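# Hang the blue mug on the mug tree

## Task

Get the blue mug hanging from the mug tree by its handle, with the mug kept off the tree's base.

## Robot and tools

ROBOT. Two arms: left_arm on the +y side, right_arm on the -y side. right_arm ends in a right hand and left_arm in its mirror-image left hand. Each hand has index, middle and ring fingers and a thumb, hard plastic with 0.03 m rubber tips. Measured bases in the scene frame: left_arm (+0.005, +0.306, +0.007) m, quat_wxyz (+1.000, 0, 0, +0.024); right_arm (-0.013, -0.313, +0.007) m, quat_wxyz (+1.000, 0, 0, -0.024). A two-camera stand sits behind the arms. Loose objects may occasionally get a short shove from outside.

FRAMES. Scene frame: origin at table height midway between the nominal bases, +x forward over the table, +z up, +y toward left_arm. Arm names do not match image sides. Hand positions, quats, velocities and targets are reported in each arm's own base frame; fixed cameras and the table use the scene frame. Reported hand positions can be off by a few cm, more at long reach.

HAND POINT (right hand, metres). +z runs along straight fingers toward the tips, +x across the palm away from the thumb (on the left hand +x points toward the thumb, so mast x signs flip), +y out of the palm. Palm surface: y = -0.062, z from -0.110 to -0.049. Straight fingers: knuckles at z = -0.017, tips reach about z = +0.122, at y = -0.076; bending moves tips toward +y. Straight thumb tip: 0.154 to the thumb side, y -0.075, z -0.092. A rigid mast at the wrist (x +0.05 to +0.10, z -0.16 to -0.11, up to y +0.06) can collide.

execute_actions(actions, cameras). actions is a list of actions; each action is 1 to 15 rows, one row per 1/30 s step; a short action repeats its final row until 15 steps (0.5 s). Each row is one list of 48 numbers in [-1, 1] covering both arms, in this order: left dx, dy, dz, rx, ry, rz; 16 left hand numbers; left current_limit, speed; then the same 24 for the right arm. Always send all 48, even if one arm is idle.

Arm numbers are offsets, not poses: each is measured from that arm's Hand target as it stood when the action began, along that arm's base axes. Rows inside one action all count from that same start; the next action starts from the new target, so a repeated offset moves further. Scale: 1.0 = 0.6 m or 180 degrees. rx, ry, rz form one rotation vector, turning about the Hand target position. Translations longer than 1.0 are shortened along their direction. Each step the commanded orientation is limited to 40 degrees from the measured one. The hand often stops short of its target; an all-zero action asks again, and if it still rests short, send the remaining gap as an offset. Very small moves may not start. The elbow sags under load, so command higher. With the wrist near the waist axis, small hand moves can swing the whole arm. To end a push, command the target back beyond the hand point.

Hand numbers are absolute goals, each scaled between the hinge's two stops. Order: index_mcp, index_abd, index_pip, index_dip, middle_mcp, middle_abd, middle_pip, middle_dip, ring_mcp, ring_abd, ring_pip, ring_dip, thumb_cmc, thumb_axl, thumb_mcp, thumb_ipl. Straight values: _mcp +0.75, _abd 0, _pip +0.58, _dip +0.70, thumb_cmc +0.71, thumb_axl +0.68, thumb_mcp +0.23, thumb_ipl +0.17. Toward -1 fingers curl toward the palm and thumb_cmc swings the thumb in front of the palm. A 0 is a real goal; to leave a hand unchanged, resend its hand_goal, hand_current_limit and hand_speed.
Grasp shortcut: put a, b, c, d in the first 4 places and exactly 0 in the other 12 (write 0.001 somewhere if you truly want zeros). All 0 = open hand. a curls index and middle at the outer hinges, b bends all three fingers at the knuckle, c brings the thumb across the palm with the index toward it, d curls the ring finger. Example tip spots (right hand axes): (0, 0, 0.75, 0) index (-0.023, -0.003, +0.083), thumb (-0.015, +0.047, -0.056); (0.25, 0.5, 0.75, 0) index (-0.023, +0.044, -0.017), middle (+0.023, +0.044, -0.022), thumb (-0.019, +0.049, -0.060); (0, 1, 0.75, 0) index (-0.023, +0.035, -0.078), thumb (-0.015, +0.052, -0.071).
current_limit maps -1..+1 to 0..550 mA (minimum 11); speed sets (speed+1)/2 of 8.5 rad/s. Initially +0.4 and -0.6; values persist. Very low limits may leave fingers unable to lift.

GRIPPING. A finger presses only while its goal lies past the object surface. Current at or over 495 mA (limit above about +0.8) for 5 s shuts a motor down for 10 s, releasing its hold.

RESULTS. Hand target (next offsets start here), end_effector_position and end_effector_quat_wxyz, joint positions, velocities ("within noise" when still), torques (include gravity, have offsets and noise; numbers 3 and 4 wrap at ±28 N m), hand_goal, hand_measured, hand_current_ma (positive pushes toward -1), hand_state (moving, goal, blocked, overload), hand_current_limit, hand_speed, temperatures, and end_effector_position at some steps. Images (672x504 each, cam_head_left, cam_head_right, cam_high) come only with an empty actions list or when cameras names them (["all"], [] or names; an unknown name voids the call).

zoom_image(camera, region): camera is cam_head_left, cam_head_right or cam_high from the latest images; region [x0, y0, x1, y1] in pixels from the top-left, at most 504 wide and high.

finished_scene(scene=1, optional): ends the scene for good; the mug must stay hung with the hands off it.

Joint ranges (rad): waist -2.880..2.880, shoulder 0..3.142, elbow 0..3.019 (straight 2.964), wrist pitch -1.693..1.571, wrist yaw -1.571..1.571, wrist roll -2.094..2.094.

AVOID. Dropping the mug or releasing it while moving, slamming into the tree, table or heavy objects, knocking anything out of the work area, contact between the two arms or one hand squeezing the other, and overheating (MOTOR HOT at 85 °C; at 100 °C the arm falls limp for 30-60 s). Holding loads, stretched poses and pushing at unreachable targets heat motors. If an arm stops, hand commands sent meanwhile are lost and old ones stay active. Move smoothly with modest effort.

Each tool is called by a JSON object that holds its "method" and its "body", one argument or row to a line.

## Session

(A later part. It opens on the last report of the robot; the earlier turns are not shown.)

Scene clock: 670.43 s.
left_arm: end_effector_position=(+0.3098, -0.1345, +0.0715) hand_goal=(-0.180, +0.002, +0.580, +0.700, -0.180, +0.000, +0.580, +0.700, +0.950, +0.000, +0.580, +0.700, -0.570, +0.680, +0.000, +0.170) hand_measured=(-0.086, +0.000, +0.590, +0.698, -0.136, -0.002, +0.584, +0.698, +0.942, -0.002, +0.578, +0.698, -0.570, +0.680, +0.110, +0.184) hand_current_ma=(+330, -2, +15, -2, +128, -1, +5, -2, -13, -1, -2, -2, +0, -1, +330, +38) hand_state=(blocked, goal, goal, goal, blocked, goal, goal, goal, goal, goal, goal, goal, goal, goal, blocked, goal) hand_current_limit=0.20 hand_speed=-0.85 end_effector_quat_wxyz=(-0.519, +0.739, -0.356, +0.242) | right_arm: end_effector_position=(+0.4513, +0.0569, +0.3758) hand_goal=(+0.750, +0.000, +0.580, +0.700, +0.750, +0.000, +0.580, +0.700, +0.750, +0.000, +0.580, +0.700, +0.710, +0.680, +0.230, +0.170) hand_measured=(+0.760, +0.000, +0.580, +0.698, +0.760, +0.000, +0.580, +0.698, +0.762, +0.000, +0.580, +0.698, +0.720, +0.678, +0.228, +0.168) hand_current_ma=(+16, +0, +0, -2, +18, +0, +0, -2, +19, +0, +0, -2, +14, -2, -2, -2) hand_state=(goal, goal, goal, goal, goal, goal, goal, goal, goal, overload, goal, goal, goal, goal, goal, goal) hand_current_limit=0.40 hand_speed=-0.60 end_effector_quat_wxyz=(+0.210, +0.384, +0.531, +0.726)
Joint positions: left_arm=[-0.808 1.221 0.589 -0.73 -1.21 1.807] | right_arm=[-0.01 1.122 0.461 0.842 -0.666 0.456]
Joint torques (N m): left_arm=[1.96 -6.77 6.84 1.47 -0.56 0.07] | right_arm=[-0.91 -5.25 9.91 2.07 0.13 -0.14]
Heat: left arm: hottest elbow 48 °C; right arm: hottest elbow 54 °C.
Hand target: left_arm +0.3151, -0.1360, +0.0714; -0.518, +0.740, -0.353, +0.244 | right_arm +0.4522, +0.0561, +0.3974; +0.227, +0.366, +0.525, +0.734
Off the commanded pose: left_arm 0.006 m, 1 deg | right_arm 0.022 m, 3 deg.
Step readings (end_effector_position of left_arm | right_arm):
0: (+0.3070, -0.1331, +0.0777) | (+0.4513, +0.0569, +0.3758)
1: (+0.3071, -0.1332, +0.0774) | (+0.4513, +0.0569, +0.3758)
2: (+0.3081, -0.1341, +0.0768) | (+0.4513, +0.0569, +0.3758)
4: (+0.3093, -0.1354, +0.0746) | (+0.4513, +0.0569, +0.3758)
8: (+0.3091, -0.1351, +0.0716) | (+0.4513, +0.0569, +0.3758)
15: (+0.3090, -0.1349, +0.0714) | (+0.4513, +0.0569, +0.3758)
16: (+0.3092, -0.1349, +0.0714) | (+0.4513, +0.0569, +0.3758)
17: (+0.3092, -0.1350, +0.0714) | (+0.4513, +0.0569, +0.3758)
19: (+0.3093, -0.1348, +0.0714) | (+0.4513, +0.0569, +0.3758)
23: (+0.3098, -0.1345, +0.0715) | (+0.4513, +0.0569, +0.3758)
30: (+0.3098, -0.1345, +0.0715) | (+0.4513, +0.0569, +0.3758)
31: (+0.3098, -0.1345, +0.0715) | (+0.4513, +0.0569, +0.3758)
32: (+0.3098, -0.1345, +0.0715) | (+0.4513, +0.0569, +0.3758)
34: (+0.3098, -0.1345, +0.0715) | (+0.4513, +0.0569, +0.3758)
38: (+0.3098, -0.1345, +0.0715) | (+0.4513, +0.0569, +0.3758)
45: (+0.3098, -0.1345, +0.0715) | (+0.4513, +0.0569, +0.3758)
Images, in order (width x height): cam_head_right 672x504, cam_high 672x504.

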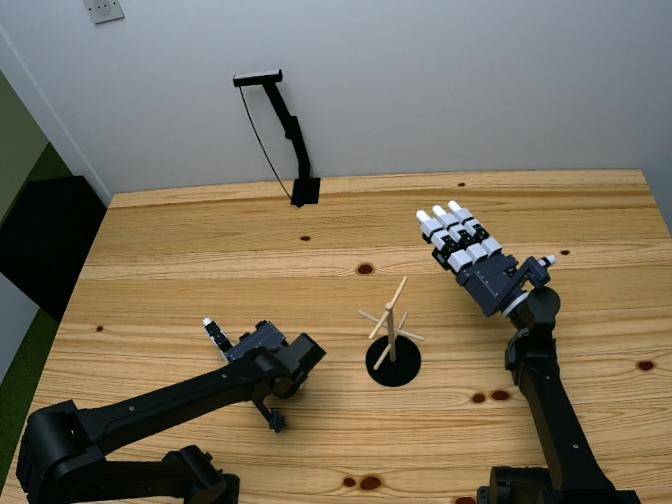

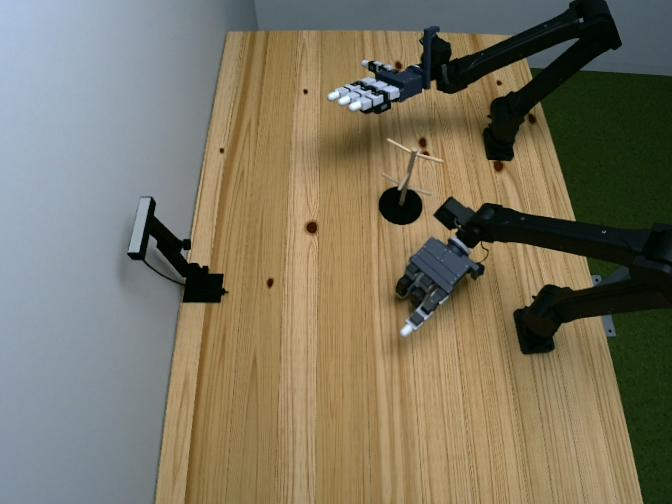

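{"method": "execute_actions", "body": {
  "actions": [
    [[0,0,0,0,0,0,-0.22,0.001,0.58,0.7,-0.27,0,0.58,0.7,0.95,0,0.58,0.7,-0.571,0.68,-0.05,0.17,0.45,-0.85,0,0,0,0,0,0,0,0,0,0,0,0,0,0,0,0,0,0,0,0,0,0,0.4,-0.6]],
    [[0,0,0.05,0,0,0,-0.22,0.001,0.58,0.7,-0.27,0,0.58,0.7,0.95,0,0.58,0.7,-0.571,0.68,-0.05,0.17,0.45,-0.85,0,0,0,0,0,0,0,0,0,0,0,0,0,0,0,0,0,0,0,0,0,0,0.4,-0.6]],
    [[0,0,0.066,0,0,0,-0.22,0.001,0.58,0.7,-0.27,0,0.58,0.7,0.95,0,0.58,0.7,-0.571,0.68,-0.05,0.17,0.45,-0.85,0,0,0,0,0,0,0,0,0,0,0,0,0,0,0,0,0,0,0,0,0,0,0.4,-0.6]]
  ],
  "cameras": ["cam_head_left","cam_head_right","cam_high"]
}}

{"method": "zoom_image", "body": {
  "camera": "cam_head_right",
  "region": [190, 290, 350, 440]
}}

{"method": "zoom_image", "body": {
  "camera": "cam_high",
  "region": [370, 200, 490, 350]
}}

Scene clock: 681.77 s.
left_arm: end_effector_position=(+0.3017, -0.1254, +0.1204) hand_goal=(-0.220, +0.002, +0.580, +0.700, -0.270, +0.000, +0.580, +0.700, +0.950, +0.000, +0.580, +0.700, -0.570, +0.680, -0.050, +0.170) hand_measured=(-0.214, +0.006, +0.584, +0.700, -0.268, -0.004, +0.584, +0.702, +0.940, -0.002, +0.578, +0.698, -0.566, +0.680, -0.048, +0.172) hand_current_ma=(+8, +3, +5, +0, +3, -3, +4, +1, -17, -1, -2, -2, +4, -1, +3, +4) hand_state=(goal, goal, goal, goal, goal, goal, goal, goal, goal, goal, goal, goal, goal, goal, goal, goal) hand_current_limit=0.45 hand_speed=-0.85 end_effector_quat_wxyz=(-0.522, +0.735, -0.370, +0.226) | right_arm: end_effector_position=(+0.4513, +0.0569, +0.3758) hand_goal=(+0.750, +0.000, +0.580, +0.700, +0.750, +0.000, +0.580, +0.700, +0.750, +0.000, +0.580, +0.700, +0.710, +0.680, +0.230, +0.170) hand_measured=(+0.760, +0.000, +0.580, +0.698, +0.760, +0.000, +0.580, +0.698, +0.762, +0.000, +0.580, +0.698, +0.720, +0.678, +0.228, +0.168) hand_current_ma=(+16, +0, +0, -2, +18, +0, +0, -2, +19, +0, +0, -2, +14, -2, -2, -2) hand_state=(goal, goal, goal, goal, goal, goal, goal, goal, goal, overload, goal, goal, goal, goal, goal, goal) hand_current_limit=0.40 hand_speed=-0.60 end_effector_quat_wxyz=(+0.210, +0.384, +0.531, +0.726)
Joint positions: left_arm=[-0.803 1.11 0.663 -0.936 -1.204 1.83] | right_arm=[-0.01 1.122 0.461 0.842 -0.666 0.456]
Joint torques (N m): left_arm=[1.49 -7.3 10.77 0.09 -0.73 -0.13] | right_arm=[-0.73 -5.25 10.04 2.19 0.13 -0.14]
Motor temperatures (°C): left_arm=[29 31 48 27 27 25] | right_arm=[26 27 55 26 28 27]
Heat: left arm: hottest elbow 48 °C; right arm: hottest elbow 55 °C.
Hand target: left_arm +0.3151, -0.1360, +0.1411; -0.518, +0.740, -0.353, +0.244 | right_arm +0.4522, +0.0561, +0.3974; +0.227, +0.366, +0.525, +0.734
Off the commanded pose: left_arm 0.027 m, 3 deg | right_arm 0.022 m, 3 deg.
Step readings (end_effector_position of left_arm | right_arm):
0: (+0.3098, -0.1345, +0.0715) | (+0.4513, +0.0569, +0.3758)
1: (+0.3098, -0.1345, +0.0715) | (+0.4513, +0.0569, +0.3758)
2: (+0.3098, -0.1345, +0.0715) | (+0.4513, +0.0569, +0.3758)
4: (+0.3098, -0.1345, +0.0715) | (+0.4513, +0.0569, +0.3758)
8: (+0.3098, -0.1344, +0.0715) | (+0.4513, +0.0569, +0.3758)
15: (+0.3098, -0.1344, +0.0715) | (+0.4513, +0.0569, +0.3758)
16: (+0.3094, -0.1339, +0.0723) | (+0.4513, +0.0569, +0.3758)
17: (+0.3073, -0.1318, +0.0732) | (+0.4513, +0.0569, +0.3758)
19: (+0.3043, -0.1288, +0.0769) | (+0.4513, +0.0569, +0.3758)
23: (+0.3012, -0.1255, +0.0803) | (+0.4513, +0.0569, +0.3758)
30: (+0.3005, -0.1248, +0.0801) | (+0.4513, +0.0569, +0.3758)
31: (+0.3001, -0.1248, +0.0814) | (+0.4513, +0.0569, +0.3758)
32: (+0.2978, -0.1222, +0.0845) | (+0.4513, +0.0569, +0.3758)
34: (+0.2970, -0.1205, +0.0966) | (+0.4513, +0.0569, +0.3758)
38: (+0.3011, -0.1247, +0.1171) | (+0.4513, +0.0569, +0.3758)
45: (+0.3010, -0.1247, +0.1200) | (+0.4513, +0.0569, +0.3758)

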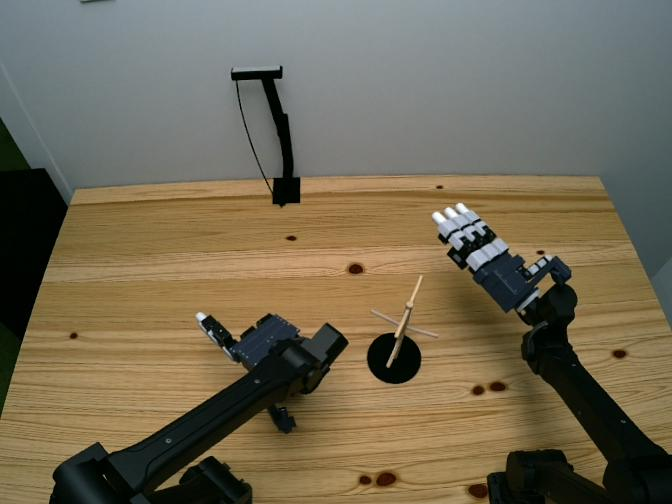

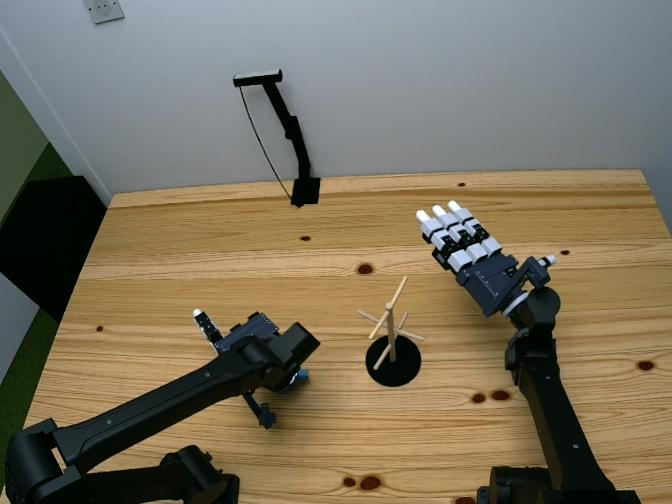

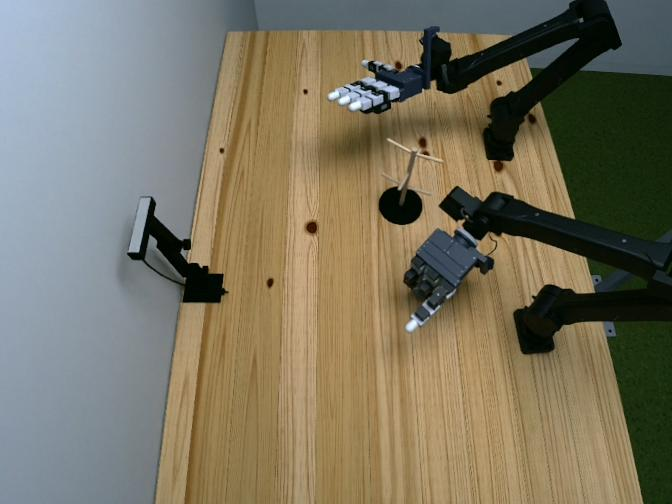

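Scaled by 3.150 from the camera's 672x504 image, which has a finer 960x720 frame.

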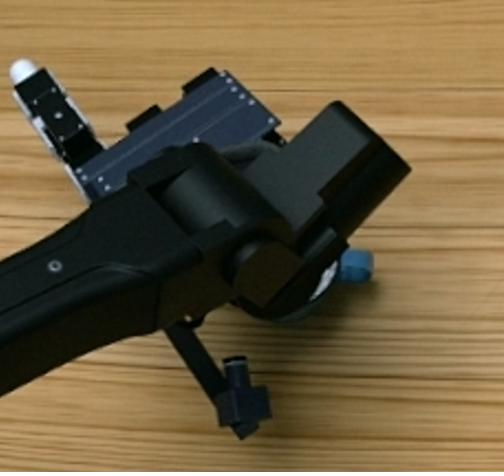

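Scaled by 3.360 from the camera's 672x504 image, which has a finer 960x720 frame.

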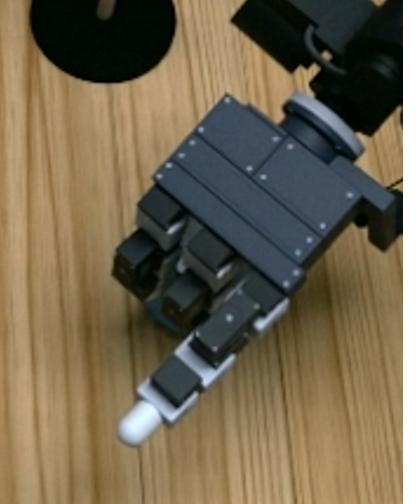

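{"method": "zoom_image", "body": {
  "camera": "cam_head_left",
  "region": [200, 300, 360, 450]
}}

{"method": "execute_actions", "body": {
  "actions": [
    [[0,0,0.066,0,0,0,-0.22,0.001,0.58,0.7,-0.27,0,0.58,0.7,0.95,0,0.58,0.7,-0.571,0.68,-0.05,0.17,0.2,-0.85,0,0,0,0,0,0,0,0,0,0,0,0,0,0,0,0,0,0,0,0,0,0,0.4,-0.6]],
    [[0,0,0.066,0,0,0,-0.22,0.001,0.58,0.7,-0.27,0,0.58,0.7,0.95,0,0.58,0.7,-0.571,0.68,-0.05,0.17,0.2,-0.85,0,0,0,0,0,0,0,0,0,0,0,0,0,0,0,0,0,0,0,0,0,0,0.4,-0.6]]
  ],
  "cameras": ["cam_head_left","cam_head_right","cam_high"]
}}

{"method": "zoom_image", "body": {
  "camera": "cam_head_right",
  "region": [190, 290, 350, 440]
}}

{"method": "zoom_image", "body": {
  "camera": "cam_high",
  "region": [370, 200, 490, 350]
}}

Scaled by 3.150 from the camera's 672x504 image, which has a finer 960x720 frame.

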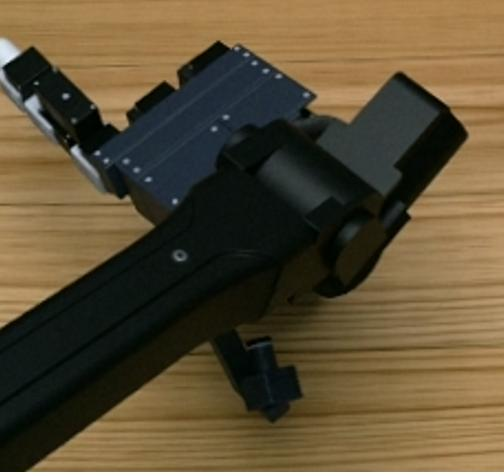

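Scene clock: 695.20 s.
left_arm: end_effector_position=(+0.3063, -0.1304, +0.2005) hand_goal=(-0.220, +0.002, +0.580, +0.700, -0.270, +0.000, +0.580, +0.700, +0.950, +0.000, +0.580, +0.700, -0.570, +0.680, -0.050, +0.170) hand_measured=(-0.220, +0.004, +0.582, +0.700, -0.268, -0.002, +0.582, +0.702, +0.938, +0.000, +0.578, +0.698, -0.568, +0.680, -0.048, +0.172) hand_current_ma=(+1, +2, +2, +0, +2, -1, +3, +1, -21, -1, -2, -2, +1, -1, +3, +4) hand_state=(goal, goal, goal, goal, goal, goal, goal, goal, goal, goal, goal, goal, goal, goal, goal, goal) hand_current_limit=0.20 hand_speed=-0.85 end_effector_quat_wxyz=(-0.521, +0.736, -0.368, +0.229) | right_arm: end_effector_position=(+0.4513, +0.0569, +0.3758) hand_goal=(+0.750, +0.000, +0.580, +0.700, +0.750, +0.000, +0.580, +0.700, +0.750, +0.000, +0.580, +0.700, +0.710, +0.680, +0.230, +0.170) hand_measured=(+0.760, +0.000, +0.580, +0.698, +0.760, +0.000, +0.580, +0.698, +0.762, +0.000, +0.580, +0.698, +0.720, +0.678, +0.228, +0.168) hand_current_ma=(+16, +0, +0, -2, +18, +0, +0, -2, +19, +0, +0, -2, +14, -2, -2, -2) hand_state=(goal, goal, goal, goal, goal, goal, goal, goal, goal, overload, goal, goal, goal, goal, goal, goal) hand_current_limit=0.40 hand_speed=-0.60 end_effector_quat_wxyz=(+0.210, +0.384, +0.531, +0.726)
Joint positions: left_arm=[-0.803 1.043 0.84 -1.172 -1.202 1.83] | right_arm=[-0.01 1.122 0.461 0.842 -0.666 0.456]
Joint torques (N m): left_arm=[1.55 -7 11.04 0.03 -0.79 -0.15] | right_arm=[-0.85 -5.3 10.07 2.17 0.14 -0.13]
Motor temperatures (°C): left_arm=[29 31 49 27 27 25] | right_arm=[26 27 55 26 28 27]
Heat: left arm: hottest elbow 49 °C; right arm: hottest elbow 55 °C.
Hand target: left_arm +0.3151, -0.1361, +0.2203; -0.518, +0.740, -0.353, +0.244 | right_arm +0.4522, +0.0561, +0.3974; +0.227, +0.366, +0.525, +0.734
Off the commanded pose: left_arm 0.022 m, 3 deg | right_arm 0.022 m, 3 deg.
Step readings (end_effector_position of left_arm | right_arm):
0: (+0.3017, -0.1254, +0.1204) | (+0.4513, +0.0569, +0.3758)
1: (+0.3010, -0.1249, +0.1219) | (+0.4513, +0.0569, +0.3758)
2: (+0.2993, -0.1232, +0.1256) | (+0.4513, +0.0569, +0.3758)
4: (+0.2998, -0.1236, +0.1386) | (+0.4513, +0.0569, +0.3758)
8: (+0.3056, -0.1297, +0.1607) | (+0.4513, +0.0569, +0.3758)
15: (+0.3058, -0.1299, +0.1637) | (+0.4513, +0.0569, +0.3758)
16: (+0.3050, -0.1291, +0.1653) | (+0.4513, +0.0569, +0.3758)
17: (+0.3026, -0.1266, +0.1682) | (+0.4513, +0.0569, +0.3758)
19: (+0.3026, -0.1266, +0.1794) | (+0.4513, +0.0569, +0.3758)
23: (+0.3066, -0.1308, +0.1983) | (+0.4513, +0.0569, +0.3758)
30: (+0.3062, -0.1303, +0.2005) | (+0.4513, +0.0569, +0.3758)

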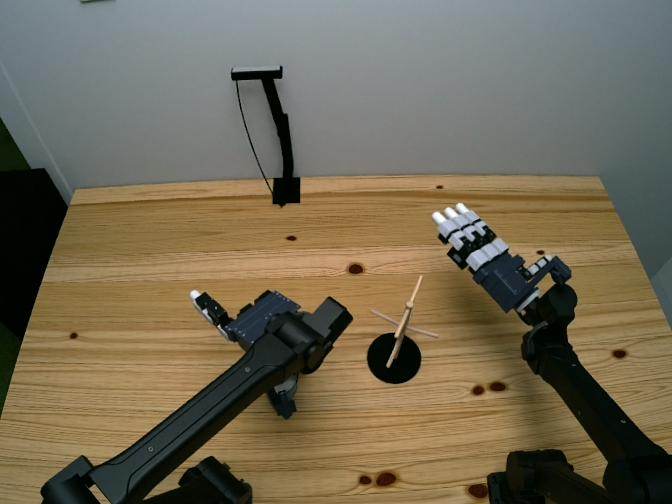

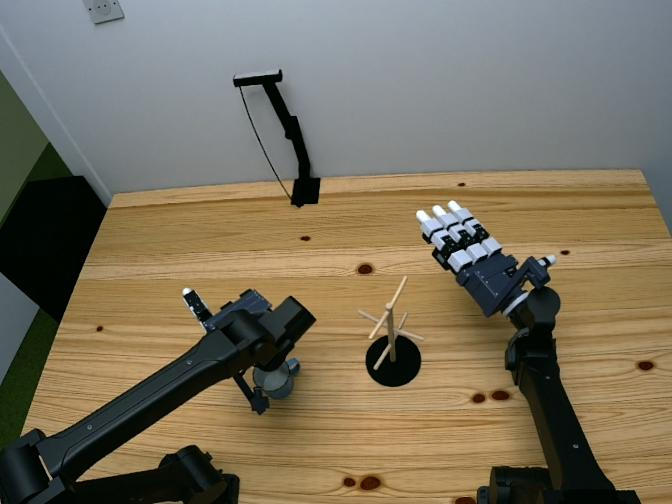

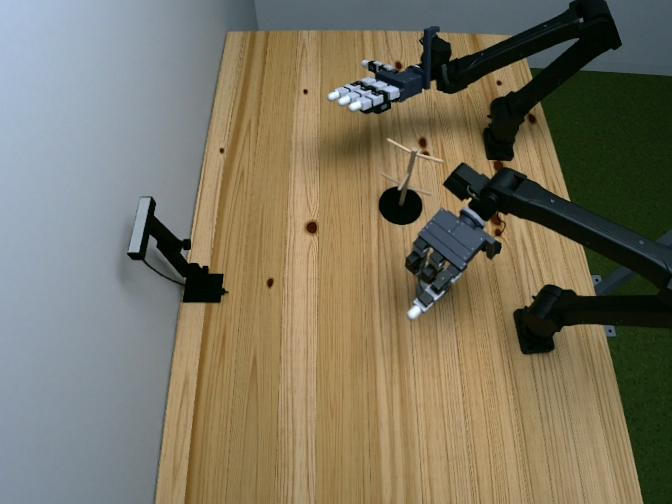

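Scaled by 3.150 from the camera's 672x504 image, which has a finer 960x720 frame.

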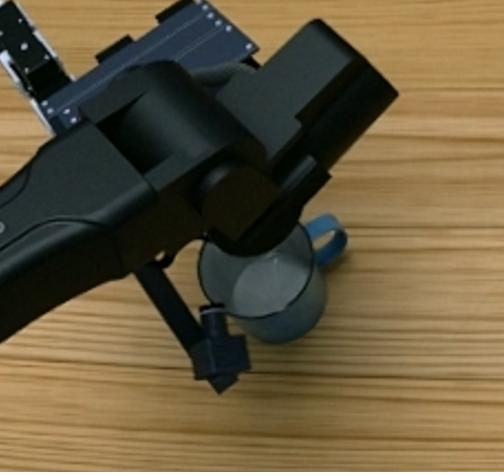

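Scaled by 3.360 from the camera's 672x504 image, which has a finer 960x720 frame.

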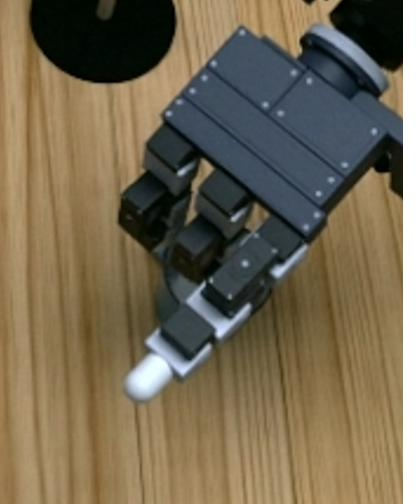

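{"method": "execute_actions", "body": {
  "actions": [
    [[-0.029,0.013,0,0,0,0.0417,0.26,0.001,0.58,0.7,0.26,0,0.58,0.7,0.95,0,0.58,0.7,-0.714,0.68,0.393,0.17,0.2,-0.6,0,0,0,0,0,0,0,0,0,0,0,0,0,0,0,0,0,0,0,0,0,0,0.4,-0.6]],
    [[-0.029,0.013,-0.017,0,0,0.0416,0.26,0.001,0.58,0.7,0.26,0,0.58,0.7,0.95,0,0.58,0.7,-0.714,0.68,0.393,0.17,0.2,-0.6,0,0,0,0,0,0,0,0,0,0,0,0,0,0,0,0,0,0,0,0,0,0,0.4,-0.6]]
  ],
  "cameras": ["cam_head_left","cam_head_right","cam_high"]
}}

{"method": "zoom_image", "body": {
  "camera": "cam_head_right",
  "region": [190, 290, 350, 440]
}}

{"method": "zoom_image", "body": {
  "camera": "cam_head_left",
  "region": [200, 300, 360, 450]
}}

{"method": "zoom_image", "body": {
  "camera": "cam_high",
  "region": [370, 200, 490, 350]
}}

Scene clock: 761.43 s.
left_arm: end_effector_position=(+0.2784, -0.1129, +0.2008) hand_goal=(+0.260, +0.002, +0.580, +0.700, +0.260, +0.000, +0.580, +0.700, +0.950, +0.000, +0.580, +0.700, -0.714, +0.680, +0.394, +0.170) hand_measured=(+0.250, +0.004, +0.580, +0.700, +0.250, +0.000, +0.580, +0.702, +0.940, +0.000, +0.578, +0.698, -0.710, +0.680, +0.388, +0.172) hand_current_ma=(-18, +2, +1, +0, -20, +0, +1, +1, -19, +0, -2, -2, +5, +0, -11, +2) hand_state=(goal, goal, goal, goal, goal, goal, goal, goal, goal, goal, goal, goal, goal, goal, goal, goal) hand_current_limit=0.20 hand_speed=-0.60 end_effector_quat_wxyz=(-0.521, +0.786, -0.275, +0.187) | right_arm: end_effector_position=(+0.4513, +0.0569, +0.3758) hand_goal=(+0.750, +0.000, +0.580, +0.700, +0.750, +0.000, +0.580, +0.700, +0.750, +0.000, +0.580, +0.700, +0.710, +0.680, +0.230, +0.170) hand_measured=(+0.760, +0.000, +0.580, +0.698, +0.760, +0.000, +0.580, +0.698, +0.762, +0.000, +0.580, +0.698, +0.720, +0.678, +0.228, +0.168) hand_current_ma=(+16, +0, +0, -2, +18, +0, +0, -2, +19, +0, +0, -2, +14, -2, -2, -2) hand_state=(goal, goal, goal, goal, goal, goal, goal, goal, goal, overload, goal, goal, goal, goal, goal, goal) hand_current_limit=0.40 hand_speed=-0.60 end_effector_quat_wxyz=(+0.210, +0.384, +0.531, +0.726)
Joint positions: left_arm=[-0.829 1.123 0.897 -1.683 -1.149 1.195] | right_arm=[-0.01 1.122 0.461 0.842 -0.666 0.456]
Joint torques (N m): left_arm=[0.15 -5.95 9.42 -1.05 -0.49 -0.14] | right_arm=[-0.97 -5.42 10.03 2.11 0.12 -0.13]
Motor temperatures (°C): left_arm=[29 31 56 27 28 25] | right_arm=[26 27 55 26 28 27]
Heat: left arm: hottest elbow 56 °C; right arm: hottest elbow 55 °C.
Hand target: left_arm +0.2803, -0.1204, +0.2100; -0.546, +0.779, -0.253, +0.175 | right_arm +0.4522, +0.0561, +0.3974; +0.227, +0.366, +0.525, +0.734
Off the commanded pose: left_arm 0.012 m, 4 deg | right_arm 0.022 m, 3 deg.
joint sent to its limit (left arm) — joint 4 (wrist pitch), lower limit. The joint targets are off in orientation, not in position.
Step readings (end_effector_position of left_arm | right_arm):
0: (+0.3063, -0.1304, +0.2005) | (+0.4513, +0.0569, +0.3758)
1: (+0.3055, -0.1297, +0.2006) | (+0.4513, +0.0569, +0.3758)
2: (+0.3006, -0.1253, +0.2012) | (+0.4513, +0.0569, +0.3758)
4: (+0.2880, -0.1134, +0.2017) | (+0.4513, +0.0569, +0.3758)
8: (+0.2822, -0.1076, +0.2018) | (+0.4513, +0.0569, +0.3758)
15: (+0.2885, -0.1153, +0.2018) | (+0.4513, +0.0569, +0.3758)
16: (+0.2862, -0.1155, +0.2010) | (+0.4513, +0.0569, +0.3758)
17: (+0.2808, -0.1138, +0.1995) | (+0.4513, +0.0569, +0.3758)
19: (+0.2740, -0.1101, +0.1989) | (+0.4513, +0.0569, +0.3758)
23: (+0.2755, -0.1109, +0.1999) | (+0.4513, +0.0569, +0.3758)
30: (+0.2782, -0.1127, +0.2007) | (+0.4513, +0.0569, +0.3758)

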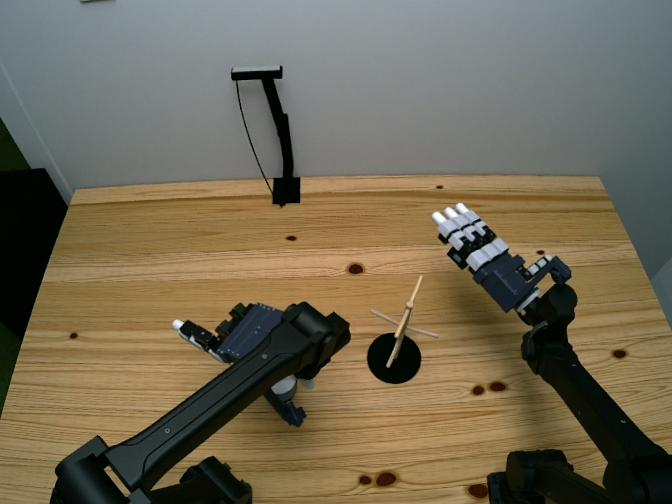

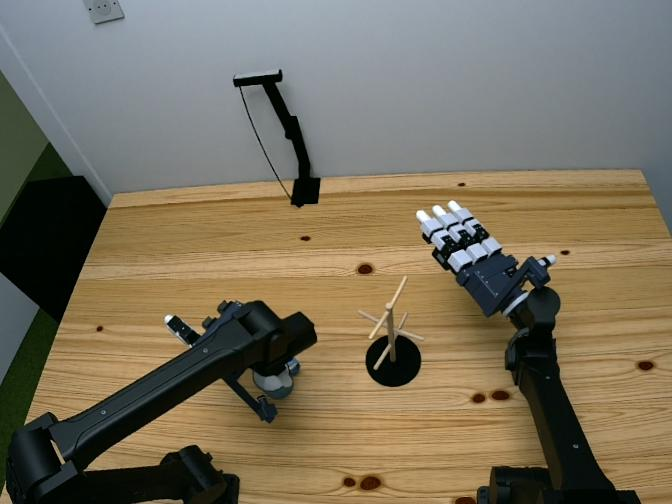

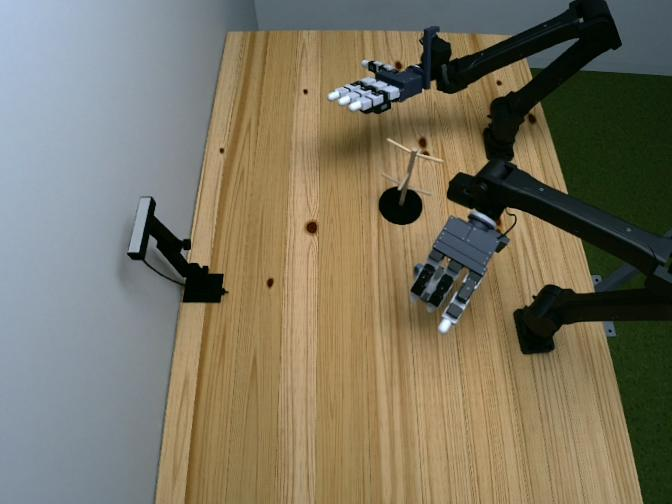

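Scaled by 3.150 from the camera's 672x504 image, which has a finer 960x720 frame.

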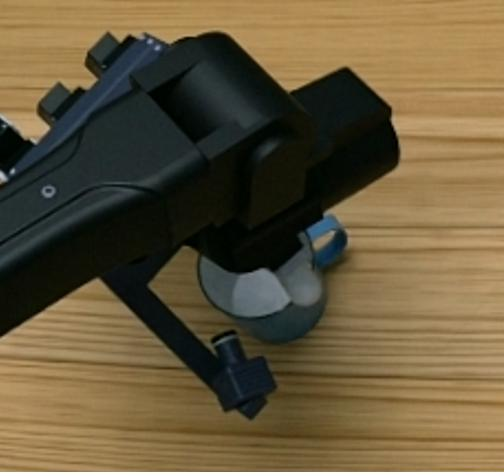

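Scaled by 3.150 from the camera's 672x504 image, which has a finer 960x720 frame.

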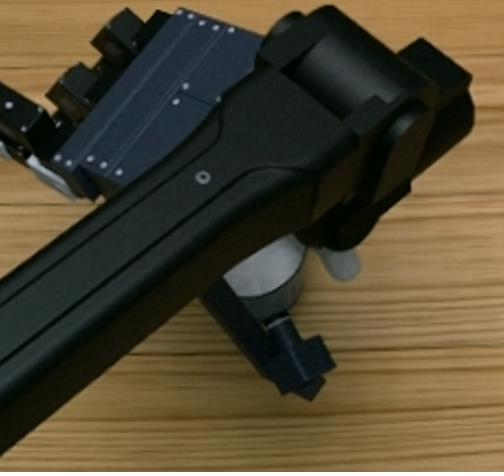

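Scaled by 3.360 from the camera's 672x504 image, which has a finer 960x720 frame.

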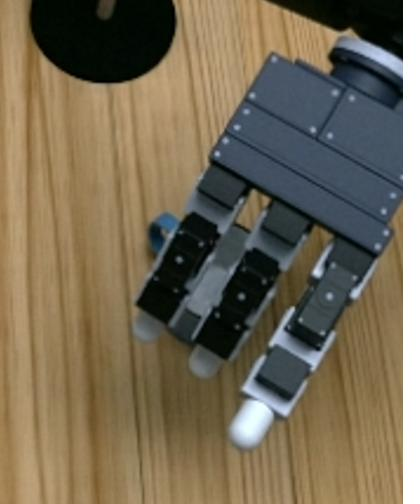

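{"method": "execute_actions", "body": {
  "actions": [
    [[0,0,-0.066,0,0,-0.039,0.26,0.001,0.58,0.7,0.26,0,0.58,0.7,0.95,0,0.58,0.7,-0.714,0.68,0.393,0.17,0.2,-0.6,0,0,0,0,0,0,0,0,0,0,0,0,0,0,0,0,0,0,0,0,0,0,0.4,-0.6]],
    [[0,0,-0.077,0,0,0,0.26,0.001,0.58,0.7,0.26,0,0.58,0.7,0.95,0,0.58,0.7,-0.714,0.68,0.393,0.17,0.2,-0.6,0,0,0,0,0,0,0,0,0,0,0,0,0,0,0,0,0,0,0,0,0,0,0.4,-0.6]]
  ],
  "cameras": ["cam_head_left","cam_head_right","cam_high"]
}}

{"method": "zoom_image", "body": {
  "camera": "cam_head_right",
  "region": [190, 290, 350, 440]
}}

{"method": "zoom_image", "body": {
  "camera": "cam_high",
  "region": [370, 200, 490, 350]
}}

Scene clock: 780.33 s.
left_arm: end_effector_position=(+0.2765, -0.1144, +0.1187) hand_goal=(+0.260, +0.002, +0.580, +0.700, +0.260, +0.000, +0.580, +0.700, +0.950, +0.000, +0.580, +0.700, -0.714, +0.680, +0.394, +0.170) hand_measured=(+0.254, +0.004, +0.580, +0.700, +0.254, +0.000, +0.580, +0.702, +0.942, +0.000, +0.578, +0.698, -0.710, +0.680, +0.390, +0.172) hand_current_ma=(-9, +1, +0, +0, -11, +0, +0, +1, -16, +0, -2, -2, +4, +0, -7, +2) hand_state=(goal, goal, goal, goal, goal, goal, goal, goal, goal, goal, goal, goal, goal, goal, goal, goal) hand_current_limit=0.20 hand_speed=-0.60 end_effector_quat_wxyz=(-0.536, +0.764, -0.299, +0.200) | right_arm: end_effector_position=(+0.4513, +0.0569, +0.3758) hand_goal=(+0.750, +0.000, +0.580, +0.700, +0.750, +0.000, +0.580, +0.700, +0.750, +0.000, +0.580, +0.700, +0.710, +0.680, +0.230, +0.170) hand_measured=(+0.760, +0.000, +0.580, +0.698, +0.760, +0.000, +0.580, +0.698, +0.762, +0.000, +0.580, +0.698, +0.720, +0.678, +0.228, +0.168) hand_current_ma=(+16, +0, +0, -2, +18, +0, +0, -2, +19, +0, +0, -2, +14, -2, -2, -2) hand_state=(goal, goal, goal, goal, goal, goal, goal, goal, goal, overload, goal, goal, goal, goal, goal, goal) hand_current_limit=0.40 hand_speed=-0.60 end_effector_quat_wxyz=(+0.210, +0.384, +0.531, +0.726)
Joint positions: left_arm=[-0.859 1.209 0.717 -1.417 -1.196 1.225] | right_arm=[-0.01 1.122 0.461 0.842 -0.666 0.456]
Joint torques (N m): left_arm=[0.62 -7.47 7.49 0.31 -0.68 0.08] | right_arm=[-0.79 -5.01 10.03 2.13 0.13 -0.14]
Motor temperatures (°C): left_arm=[29 31 53 27 27 25] | right_arm=[26 27 55 26 28 27]
Heat: left arm: hottest elbow 53 °C; right arm: hottest elbow 55 °C.
Hand target: left_arm +0.2803, -0.1204, +0.1243; -0.534, +0.763, -0.300, +0.208 | right_arm +0.4522, +0.0561, +0.3974; +0.227, +0.366, +0.525, +0.734
Off the commanded pose: left_arm 0.009 m, 1 deg | right_arm 0.022 m, 3 deg.
Step readings (end_effector_position of left_arm | right_arm):
0: (+0.2784, -0.1129, +0.2008) | (+0.4513, +0.0569, +0.3758)
1: (+0.2792, -0.1124, +0.1995) | (+0.4513, +0.0569, +0.3758)
2: (+0.2829, -0.1135, +0.1960) | (+0.4513, +0.0569, +0.3758)
4: (+0.2801, -0.1147, +0.1815) | (+0.4513, +0.0569, +0.3758)
8: (+0.2757, -0.1132, +0.1652) | (+0.4513, +0.0569, +0.3758)
15: (+0.2769, -0.1147, +0.1648) | (+0.4513, +0.0569, +0.3758)
16: (+0.2764, -0.1142, +0.1624) | (+0.4513, +0.0569, +0.3758)
17: (+0.2782, -0.1161, +0.1562) | (+0.4513, +0.0569, +0.3758)
19: (+0.2777, -0.1157, +0.1397) | (+0.4513, +0.0569, +0.3758)
23: (+0.2747, -0.1125, +0.1194) | (+0.4513, +0.0569, +0.3758)
30: (+0.2766, -0.1145, +0.1187) | (+0.4513, +0.0569, +0.3758)

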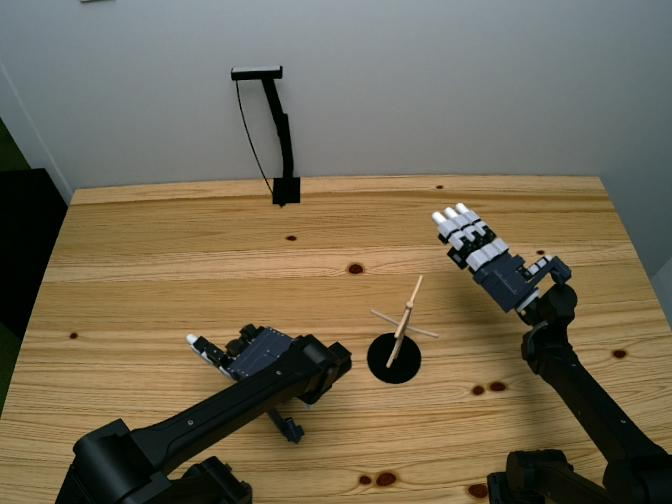

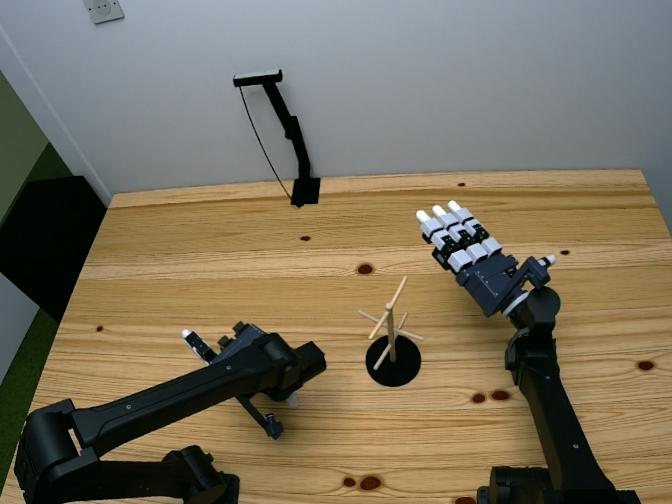

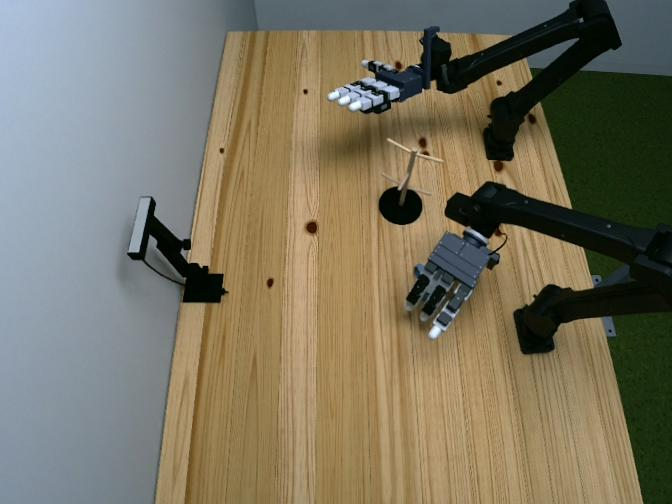

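Scaled by 3.150 from the camera's 672x504 image, which has a finer 960x720 frame.

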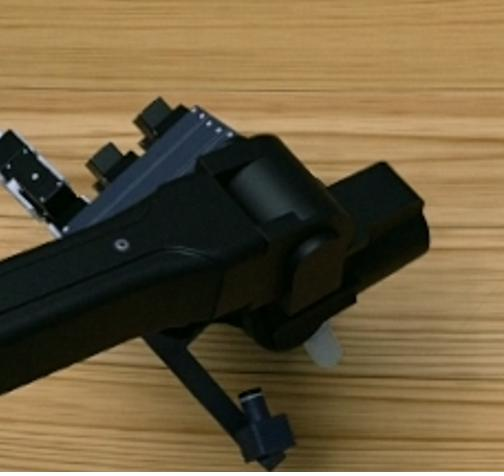

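Scaled by 3.360 from the camera's 672x504 image, which has a finer 960x720 frame.

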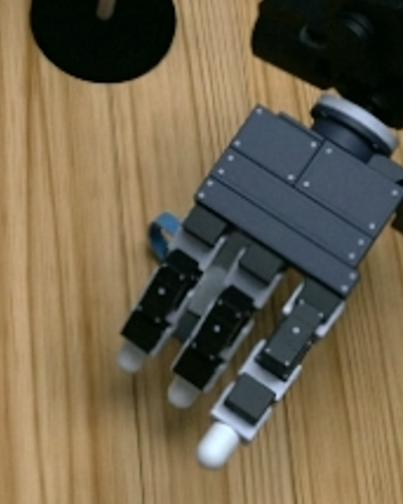

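{"method": "execute_actions", "body": {
  "actions": [
    [[-0.003,-0.005,-0.044,0,0,0,0.26,0.001,0.58,0.7,0.26,0,0.58,0.7,0.95,0,0.58,0.7,-0.714,0.68,0.393,0.17,0.2,-0.6,0,0,0,0,0,0,0,0,0,0,0,0,0,0,0,0,0,0,0,0,0,0,0.4,-0.6]],
    [[0,0,-0.044,0,0,0,0.0,0.001,0.58,0.7,0.0,0,0.58,0.7,0.95,0,0.58,0.7,-0.714,0.68,0.393,0.17,0.2,-0.8,0,0,0,0,0,0,0,0,0,0,0,0,0,0,0,0,0,0,0,0,0,0,0.4,-0.6]],
    [[0,0,0,0,0,0,-0.06,0.001,0.58,0.7,-0.06,0,0.58,0.7,0.95,0,0.58,0.7,-0.714,0.68,0.25,0.17,0.0,-0.85,0,0,0,0,0,0,0,0,0,0,0,0,0,0,0,0,0,0,0,0,0,0,0.4,-0.6]],
    [[0,0,0,0,0,0,-0.1,0.001,0.58,0.7,-0.1,0,0.58,0.7,0.95,0,0.58,0.7,-0.714,0.68,0.12,0.17,0.0,-0.85,0,0,0,0,0,0,0,0,0,0,0,0,0,0,0,0,0,0,0,0,0,0,0.4,-0.6]]
  ]
}}

Scene clock: 790.33 s.
left_arm: end_effector_position=(+0.2761, -0.1174, +0.0697) hand_goal=(-0.100, +0.002, +0.580, +0.700, -0.100, +0.000, +0.580, +0.700, +0.950, +0.000, +0.580, +0.700, -0.714, +0.680, +0.120, +0.170) hand_measured=(-0.088, +0.004, +0.580, +0.700, -0.100, +0.000, +0.580, +0.702, +0.942, +0.000, +0.578, +0.698, -0.712, +0.680, +0.140, +0.172) hand_current_ma=(+23, +1, +0, +0, +0, +0, +0, +1, -16, +0, -2, -2, +4, +0, +57, +2) hand_state=(goal, goal, goal, goal, goal, goal, goal, goal, goal, goal, goal, goal, goal, goal, goal, goal) hand_current_limit=0.00 hand_speed=-0.85 end_effector_quat_wxyz=(-0.537, +0.762, -0.300, +0.200) | right_arm: end_effector_position=(+0.4513, +0.0569, +0.3758) hand_goal=(+0.750, +0.000, +0.580, +0.700, +0.750, +0.000, +0.580, +0.700, +0.750, +0.000, +0.580, +0.700, +0.710, +0.680, +0.230, +0.170) hand_measured=(+0.760, +0.000, +0.580, +0.698, +0.760, +0.000, +0.580, +0.698, +0.762, +0.000, +0.580, +0.698, +0.720, +0.678, +0.228, +0.168) hand_current_ma=(+16, +0, +0, -2, +18, +0, +0, -2, +19, +0, +0, -2, +14, -2, -2, -2) hand_state=(goal, goal, goal, goal, goal, goal, goal, goal, goal, overload, goal, goal, goal, goal, goal, goal) hand_current_limit=0.40 hand_speed=-0.60 end_effector_quat_wxyz=(+0.210, +0.384, +0.531, +0.726)
Joint positions: left_arm=[-0.869 1.311 0.647 -1.264 -1.196 1.208] | right_arm=[-0.01 1.122 0.461 0.842 -0.666 0.456]
Joint torques (N m): left_arm=[0.44 -7.59 6.19 0.29 -0.53 -0.07] | right_arm=[-1.03 -5.48 10 2.09 0.13 -0.15]
Motor temperatures (°C): left_arm=[29 31 52 27 28 25] | right_arm=[26 27 56 26 28 27]
Heat: left arm: hottest elbow 52 °C; right arm: hottest elbow 56 °C.
Hand target: left_arm +0.2785, -0.1234, +0.0714; -0.534, +0.763, -0.300, +0.208 | right_arm +0.4522, +0.0561, +0.3974; +0.227, +0.366, +0.525, +0.734
Off the commanded pose: left_arm 0.007 m, 1 deg | right_arm 0.022 m, 3 deg.
Step readings (end_effector_position of left_arm | right_arm):
0: (+0.2765, -0.1144, +0.1187) | (+0.4513, +0.0569, +0.3758)
1: (+0.2764, -0.1146, +0.1176) | (+0.4513, +0.0569, +0.3758)
2: (+0.2770, -0.1167, +0.1145) | (+0.4513, +0.0569, +0.3758)
4: (+0.2772, -0.1183, +0.1063) | (+0.4513, +0.0569, +0.3758)
8: (+0.2756, -0.1166, +0.0965) | (+0.4513, +0.0569, +0.3758)
15: (+0.2761, -0.1171, +0.0962) | (+0.4513, +0.0569, +0.3758)
16: (+0.2758, -0.1170, +0.0947) | (+0.4513, +0.0569, +0.3758)
17: (+0.2770, -0.1187, +0.0912) | (+0.4513, +0.0569, +0.3758)
19: (+0.2777, -0.1193, +0.0816) | (+0.4513, +0.0569, +0.3758)
23: (+0.2756, -0.1168, +0.0702) | (+0.4513, +0.0569, +0.3758)
30: (+0.2761, -0.1174, +0.0697) | (+0.4513, +0.0569, +0.3758)
31: (+0.2761, -0.1174, +0.0697) | (+0.4513, +0.0569, +0.3758)
32: (+0.2761, -0.1174, +0.0697) | (+0.4513, +0.0569, +0.3758)
34: (+0.2761, -0.1174, +0.0697) | (+0.4513, +0.0569, +0.3758)
38: (+0.2761, -0.1174, +0.0697) | (+0.4513, +0.0569, +0.3758)
45: (+0.2761, -0.1174, +0.0697) | (+0.4513, +0.0569, +0.3758)
46: (+0.2761, -0.1174, +0.0697) | (+0.4513, +0.0569, +0.3758)
47: (+0.2761, -0.1174, +0.0697) | (+0.4513, +0.0569, +0.3758)
49: (+0.2761, -0.1174, +0.0697) | (+0.4513, +0.0569, +0.3758)
53: (+0.2761, -0.1174, +0.0697) | (+0.4513, +0.0569, +0.3758)
60: (+0.2761, -0.1174, +0.0697) | (+0.4513, +0.0569, +0.3758)

{"method": "execute_actions", "body": {
  "actions": [
    [[0,0,0,0,0,0,0.548,0.001,-0.153,0.188,0.548,0,-0.153,0.188,0.95,0,0.58,0.7,-0.714,0.68,0.562,-0.427,0.2,-0.6,0,0,0,0,0,0,0,0,0,0,0,0,0,0,0,0,0,0,0,0,0,0,0.4,-0.6]],
    [[0,0,-0.027,0,0,0,0.548,0.001,-0.153,0.188,0.548,0,-0.153,0.188,0.95,0,0.58,0.7,-0.714,0.68,0.562,-0.427,0.2,-0.6,0,0,0,0,0,0,0,0,0,0,0,0,0,0,0,0,0,0,0,0,0,0,0.4,-0.6]],
    [[0,0,0,0,0,0,0.44,0.001,-0.153,0.188,0.44,0,-0.153,0.188,0.95,0,0.58,0.7,-0.714,0.68,0.48,-0.427,0.0,-0.85,0,0,0,0,0,0,0,0,0,0,0,0,0,0,0,0,0,0,0,0,0,0,0.4,-0.6]],
    [[0,0,0,0,0,0,0.37,0.001,-0.153,0.188,0.37,0,-0.153,0.188,0.95,0,0.58,0.7,-0.714,0.68,0.42,-0.427,0.0,-0.85,0,0,0,0,0,0,0,0,0,0,0,0,0,0,0,0,0,0,0,0,0,0,0.4,-0.6]]
  ],
  "cameras": ["cam_head_left","cam_head_right","cam_high"]
}}

{"method": "zoom_image", "body": {
  "camera": "cam_high",
  "region": [370, 200, 490, 350]
}}

Scene clock: 822.63 s.
left_arm: end_effector_position=(+0.2774, -0.1189, +0.0557) hand_goal=(+0.370, +0.002, -0.152, +0.188, +0.370, +0.000, -0.152, +0.188, +0.950, +0.000, +0.580, +0.700, -0.714, +0.680, +0.420, -0.426) hand_measured=(+0.378, +0.004, -0.148, +0.192, +0.368, +0.000, -0.150, +0.192, +0.942, +0.000, +0.578, +0.698, -0.712, +0.680, +0.420, -0.424) hand_current_ma=(+15, +1, +4, +4, -4, +0, +3, +4, -16, +0, -2, -2, +3, +0, +0, +4) hand_state=(goal, goal, goal, goal, goal, goal, goal, goal, goal, goal, goal, goal, goal, goal, goal, goal) hand_current_limit=0.00 hand_speed=-0.85 end_effector_quat_wxyz=(-0.535, +0.764, -0.298, +0.204) | right_arm: end_effector_position=(+0.4513, +0.0569, +0.3758) hand_goal=(+0.750, +0.000, +0.580, +0.700, +0.750, +0.000, +0.580, +0.700, +0.750, +0.000, +0.580, +0.700, +0.710, +0.680, +0.230, +0.170) hand_measured=(+0.760, +0.000, +0.580, +0.698, +0.760, +0.000, +0.580, +0.698, +0.762, +0.000, +0.580, +0.698, +0.720, +0.678, +0.228, +0.168) hand_current_ma=(+16, +0, +0, -2, +18, +0, +0, -2, +19, +0, +0, -2, +14, -2, -2, -2) hand_state=(goal, goal, goal, goal, goal, goal, goal, goal, goal, overload, goal, goal, goal, goal, goal, goal) hand_current_limit=0.40 hand_speed=-0.60 end_effector_quat_wxyz=(+0.210, +0.384, +0.531, +0.726)
Joint positions: left_arm=[-0.869 1.343 0.629 -1.206 -1.196 1.207] | right_arm=[-0.01 1.122 0.461 0.842 -0.666 0.456]
Joint torques (N m): left_arm=[0.38 -7.47 5.68 0.32 -0.56 -0.07] | right_arm=[-0.91 -5.25 10.1 2.11 0.13 -0.13]
Motor temperatures (°C): left_arm=[29 30 49 27 27 25] | right_arm=[25 27 56 26 28 27]
Heat: left arm: hottest elbow 49 °C; right arm: hottest elbow 56 °C.
Hand target: left_arm +0.2785, -0.1234, +0.0552; -0.534, +0.763, -0.300, +0.208 | right_arm +0.4522, +0.0561, +0.3974; +0.227, +0.366, +0.525, +0.734
Off the commanded pose: left_arm 0.005 m, 1 deg | right_arm 0.022 m, 3 deg.
Step readings (end_effector_position of left_arm | right_arm):
0: (+0.2761, -0.1174, +0.0697) | (+0.4513, +0.0569, +0.3758)
1: (+0.2759, -0.1173, +0.0697) | (+0.4513, +0.0569, +0.3758)
2: (+0.2761, -0.1174, +0.0697) | (+0.4513, +0.0569, +0.3758)
4: (+0.2761, -0.1174, +0.0697) | (+0.4513, +0.0569, +0.3758)
8: (+0.2761, -0.1174, +0.0697) | (+0.4513, +0.0569, +0.3758)
15: (+0.2761, -0.1174, +0.0697) | (+0.4513, +0.0569, +0.3758)
16: (+0.2760, -0.1174, +0.0689) | (+0.4513, +0.0569, +0.3758)
17: (+0.2771, -0.1187, +0.0669) | (+0.4513, +0.0569, +0.3758)
19: (+0.2781, -0.1197, +0.0618) | (+0.4513, +0.0569, +0.3758)
23: (+0.2771, -0.1186, +0.0559) | (+0.4513, +0.0569, +0.3758)
30: (+0.2774, -0.1189, +0.0557) | (+0.4513, +0.0569, +0.3758)
31: (+0.2774, -0.1189, +0.0557) | (+0.4513, +0.0569, +0.3758)
32: (+0.2774, -0.1189, +0.0557) | (+0.4513, +0.0569, +0.3758)
34: (+0.2774, -0.1189, +0.0557) | (+0.4513, +0.0569, +0.3758)
38: (+0.2774, -0.1189, +0.0557) | (+0.4513, +0.0569, +0.3758)
45: (+0.2774, -0.1189, +0.0557) | (+0.4513, +0.0569, +0.3758)
46: (+0.2774, -0.1189, +0.0557) | (+0.4513, +0.0569, +0.3758)
47: (+0.2774, -0.1189, +0.0557) | (+0.4513, +0.0569, +0.3758)
49: (+0.2774, -0.1189, +0.0557) | (+0.4513, +0.0569, +0.3758)
53: (+0.2774, -0.1189, +0.0557) | (+0.4513, +0.0569, +0.3758)
60: (+0.2774, -0.1189, +0.0557) | (+0.4513, +0.0569, +0.3758)

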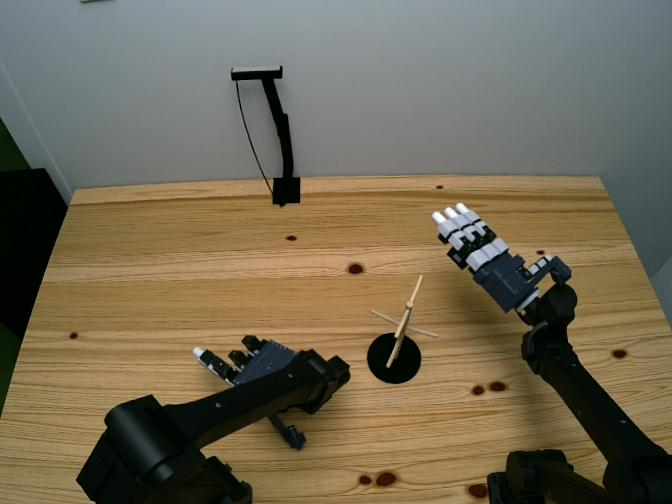

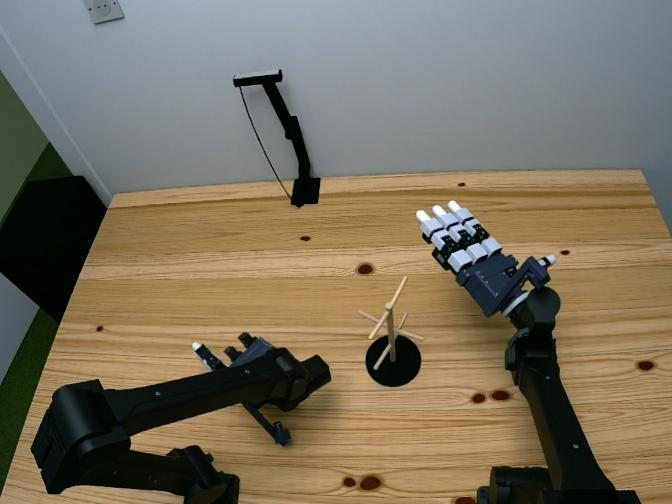

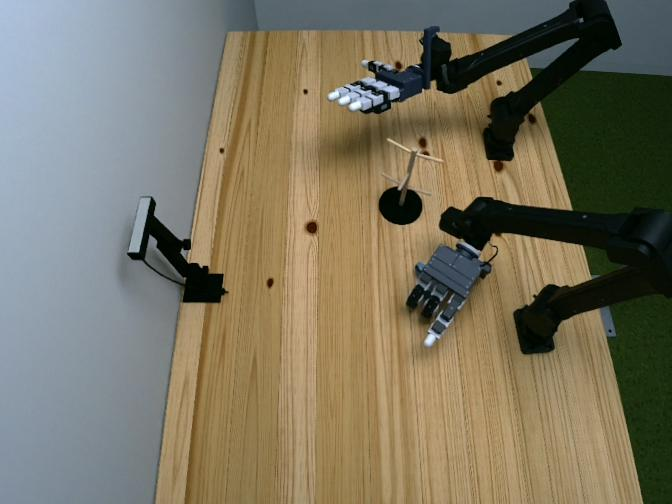

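Scaled by 3.360 from the camera's 672x504 image, which has a finer 960x720 frame.

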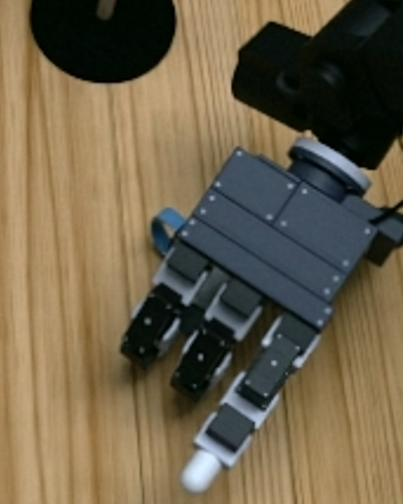

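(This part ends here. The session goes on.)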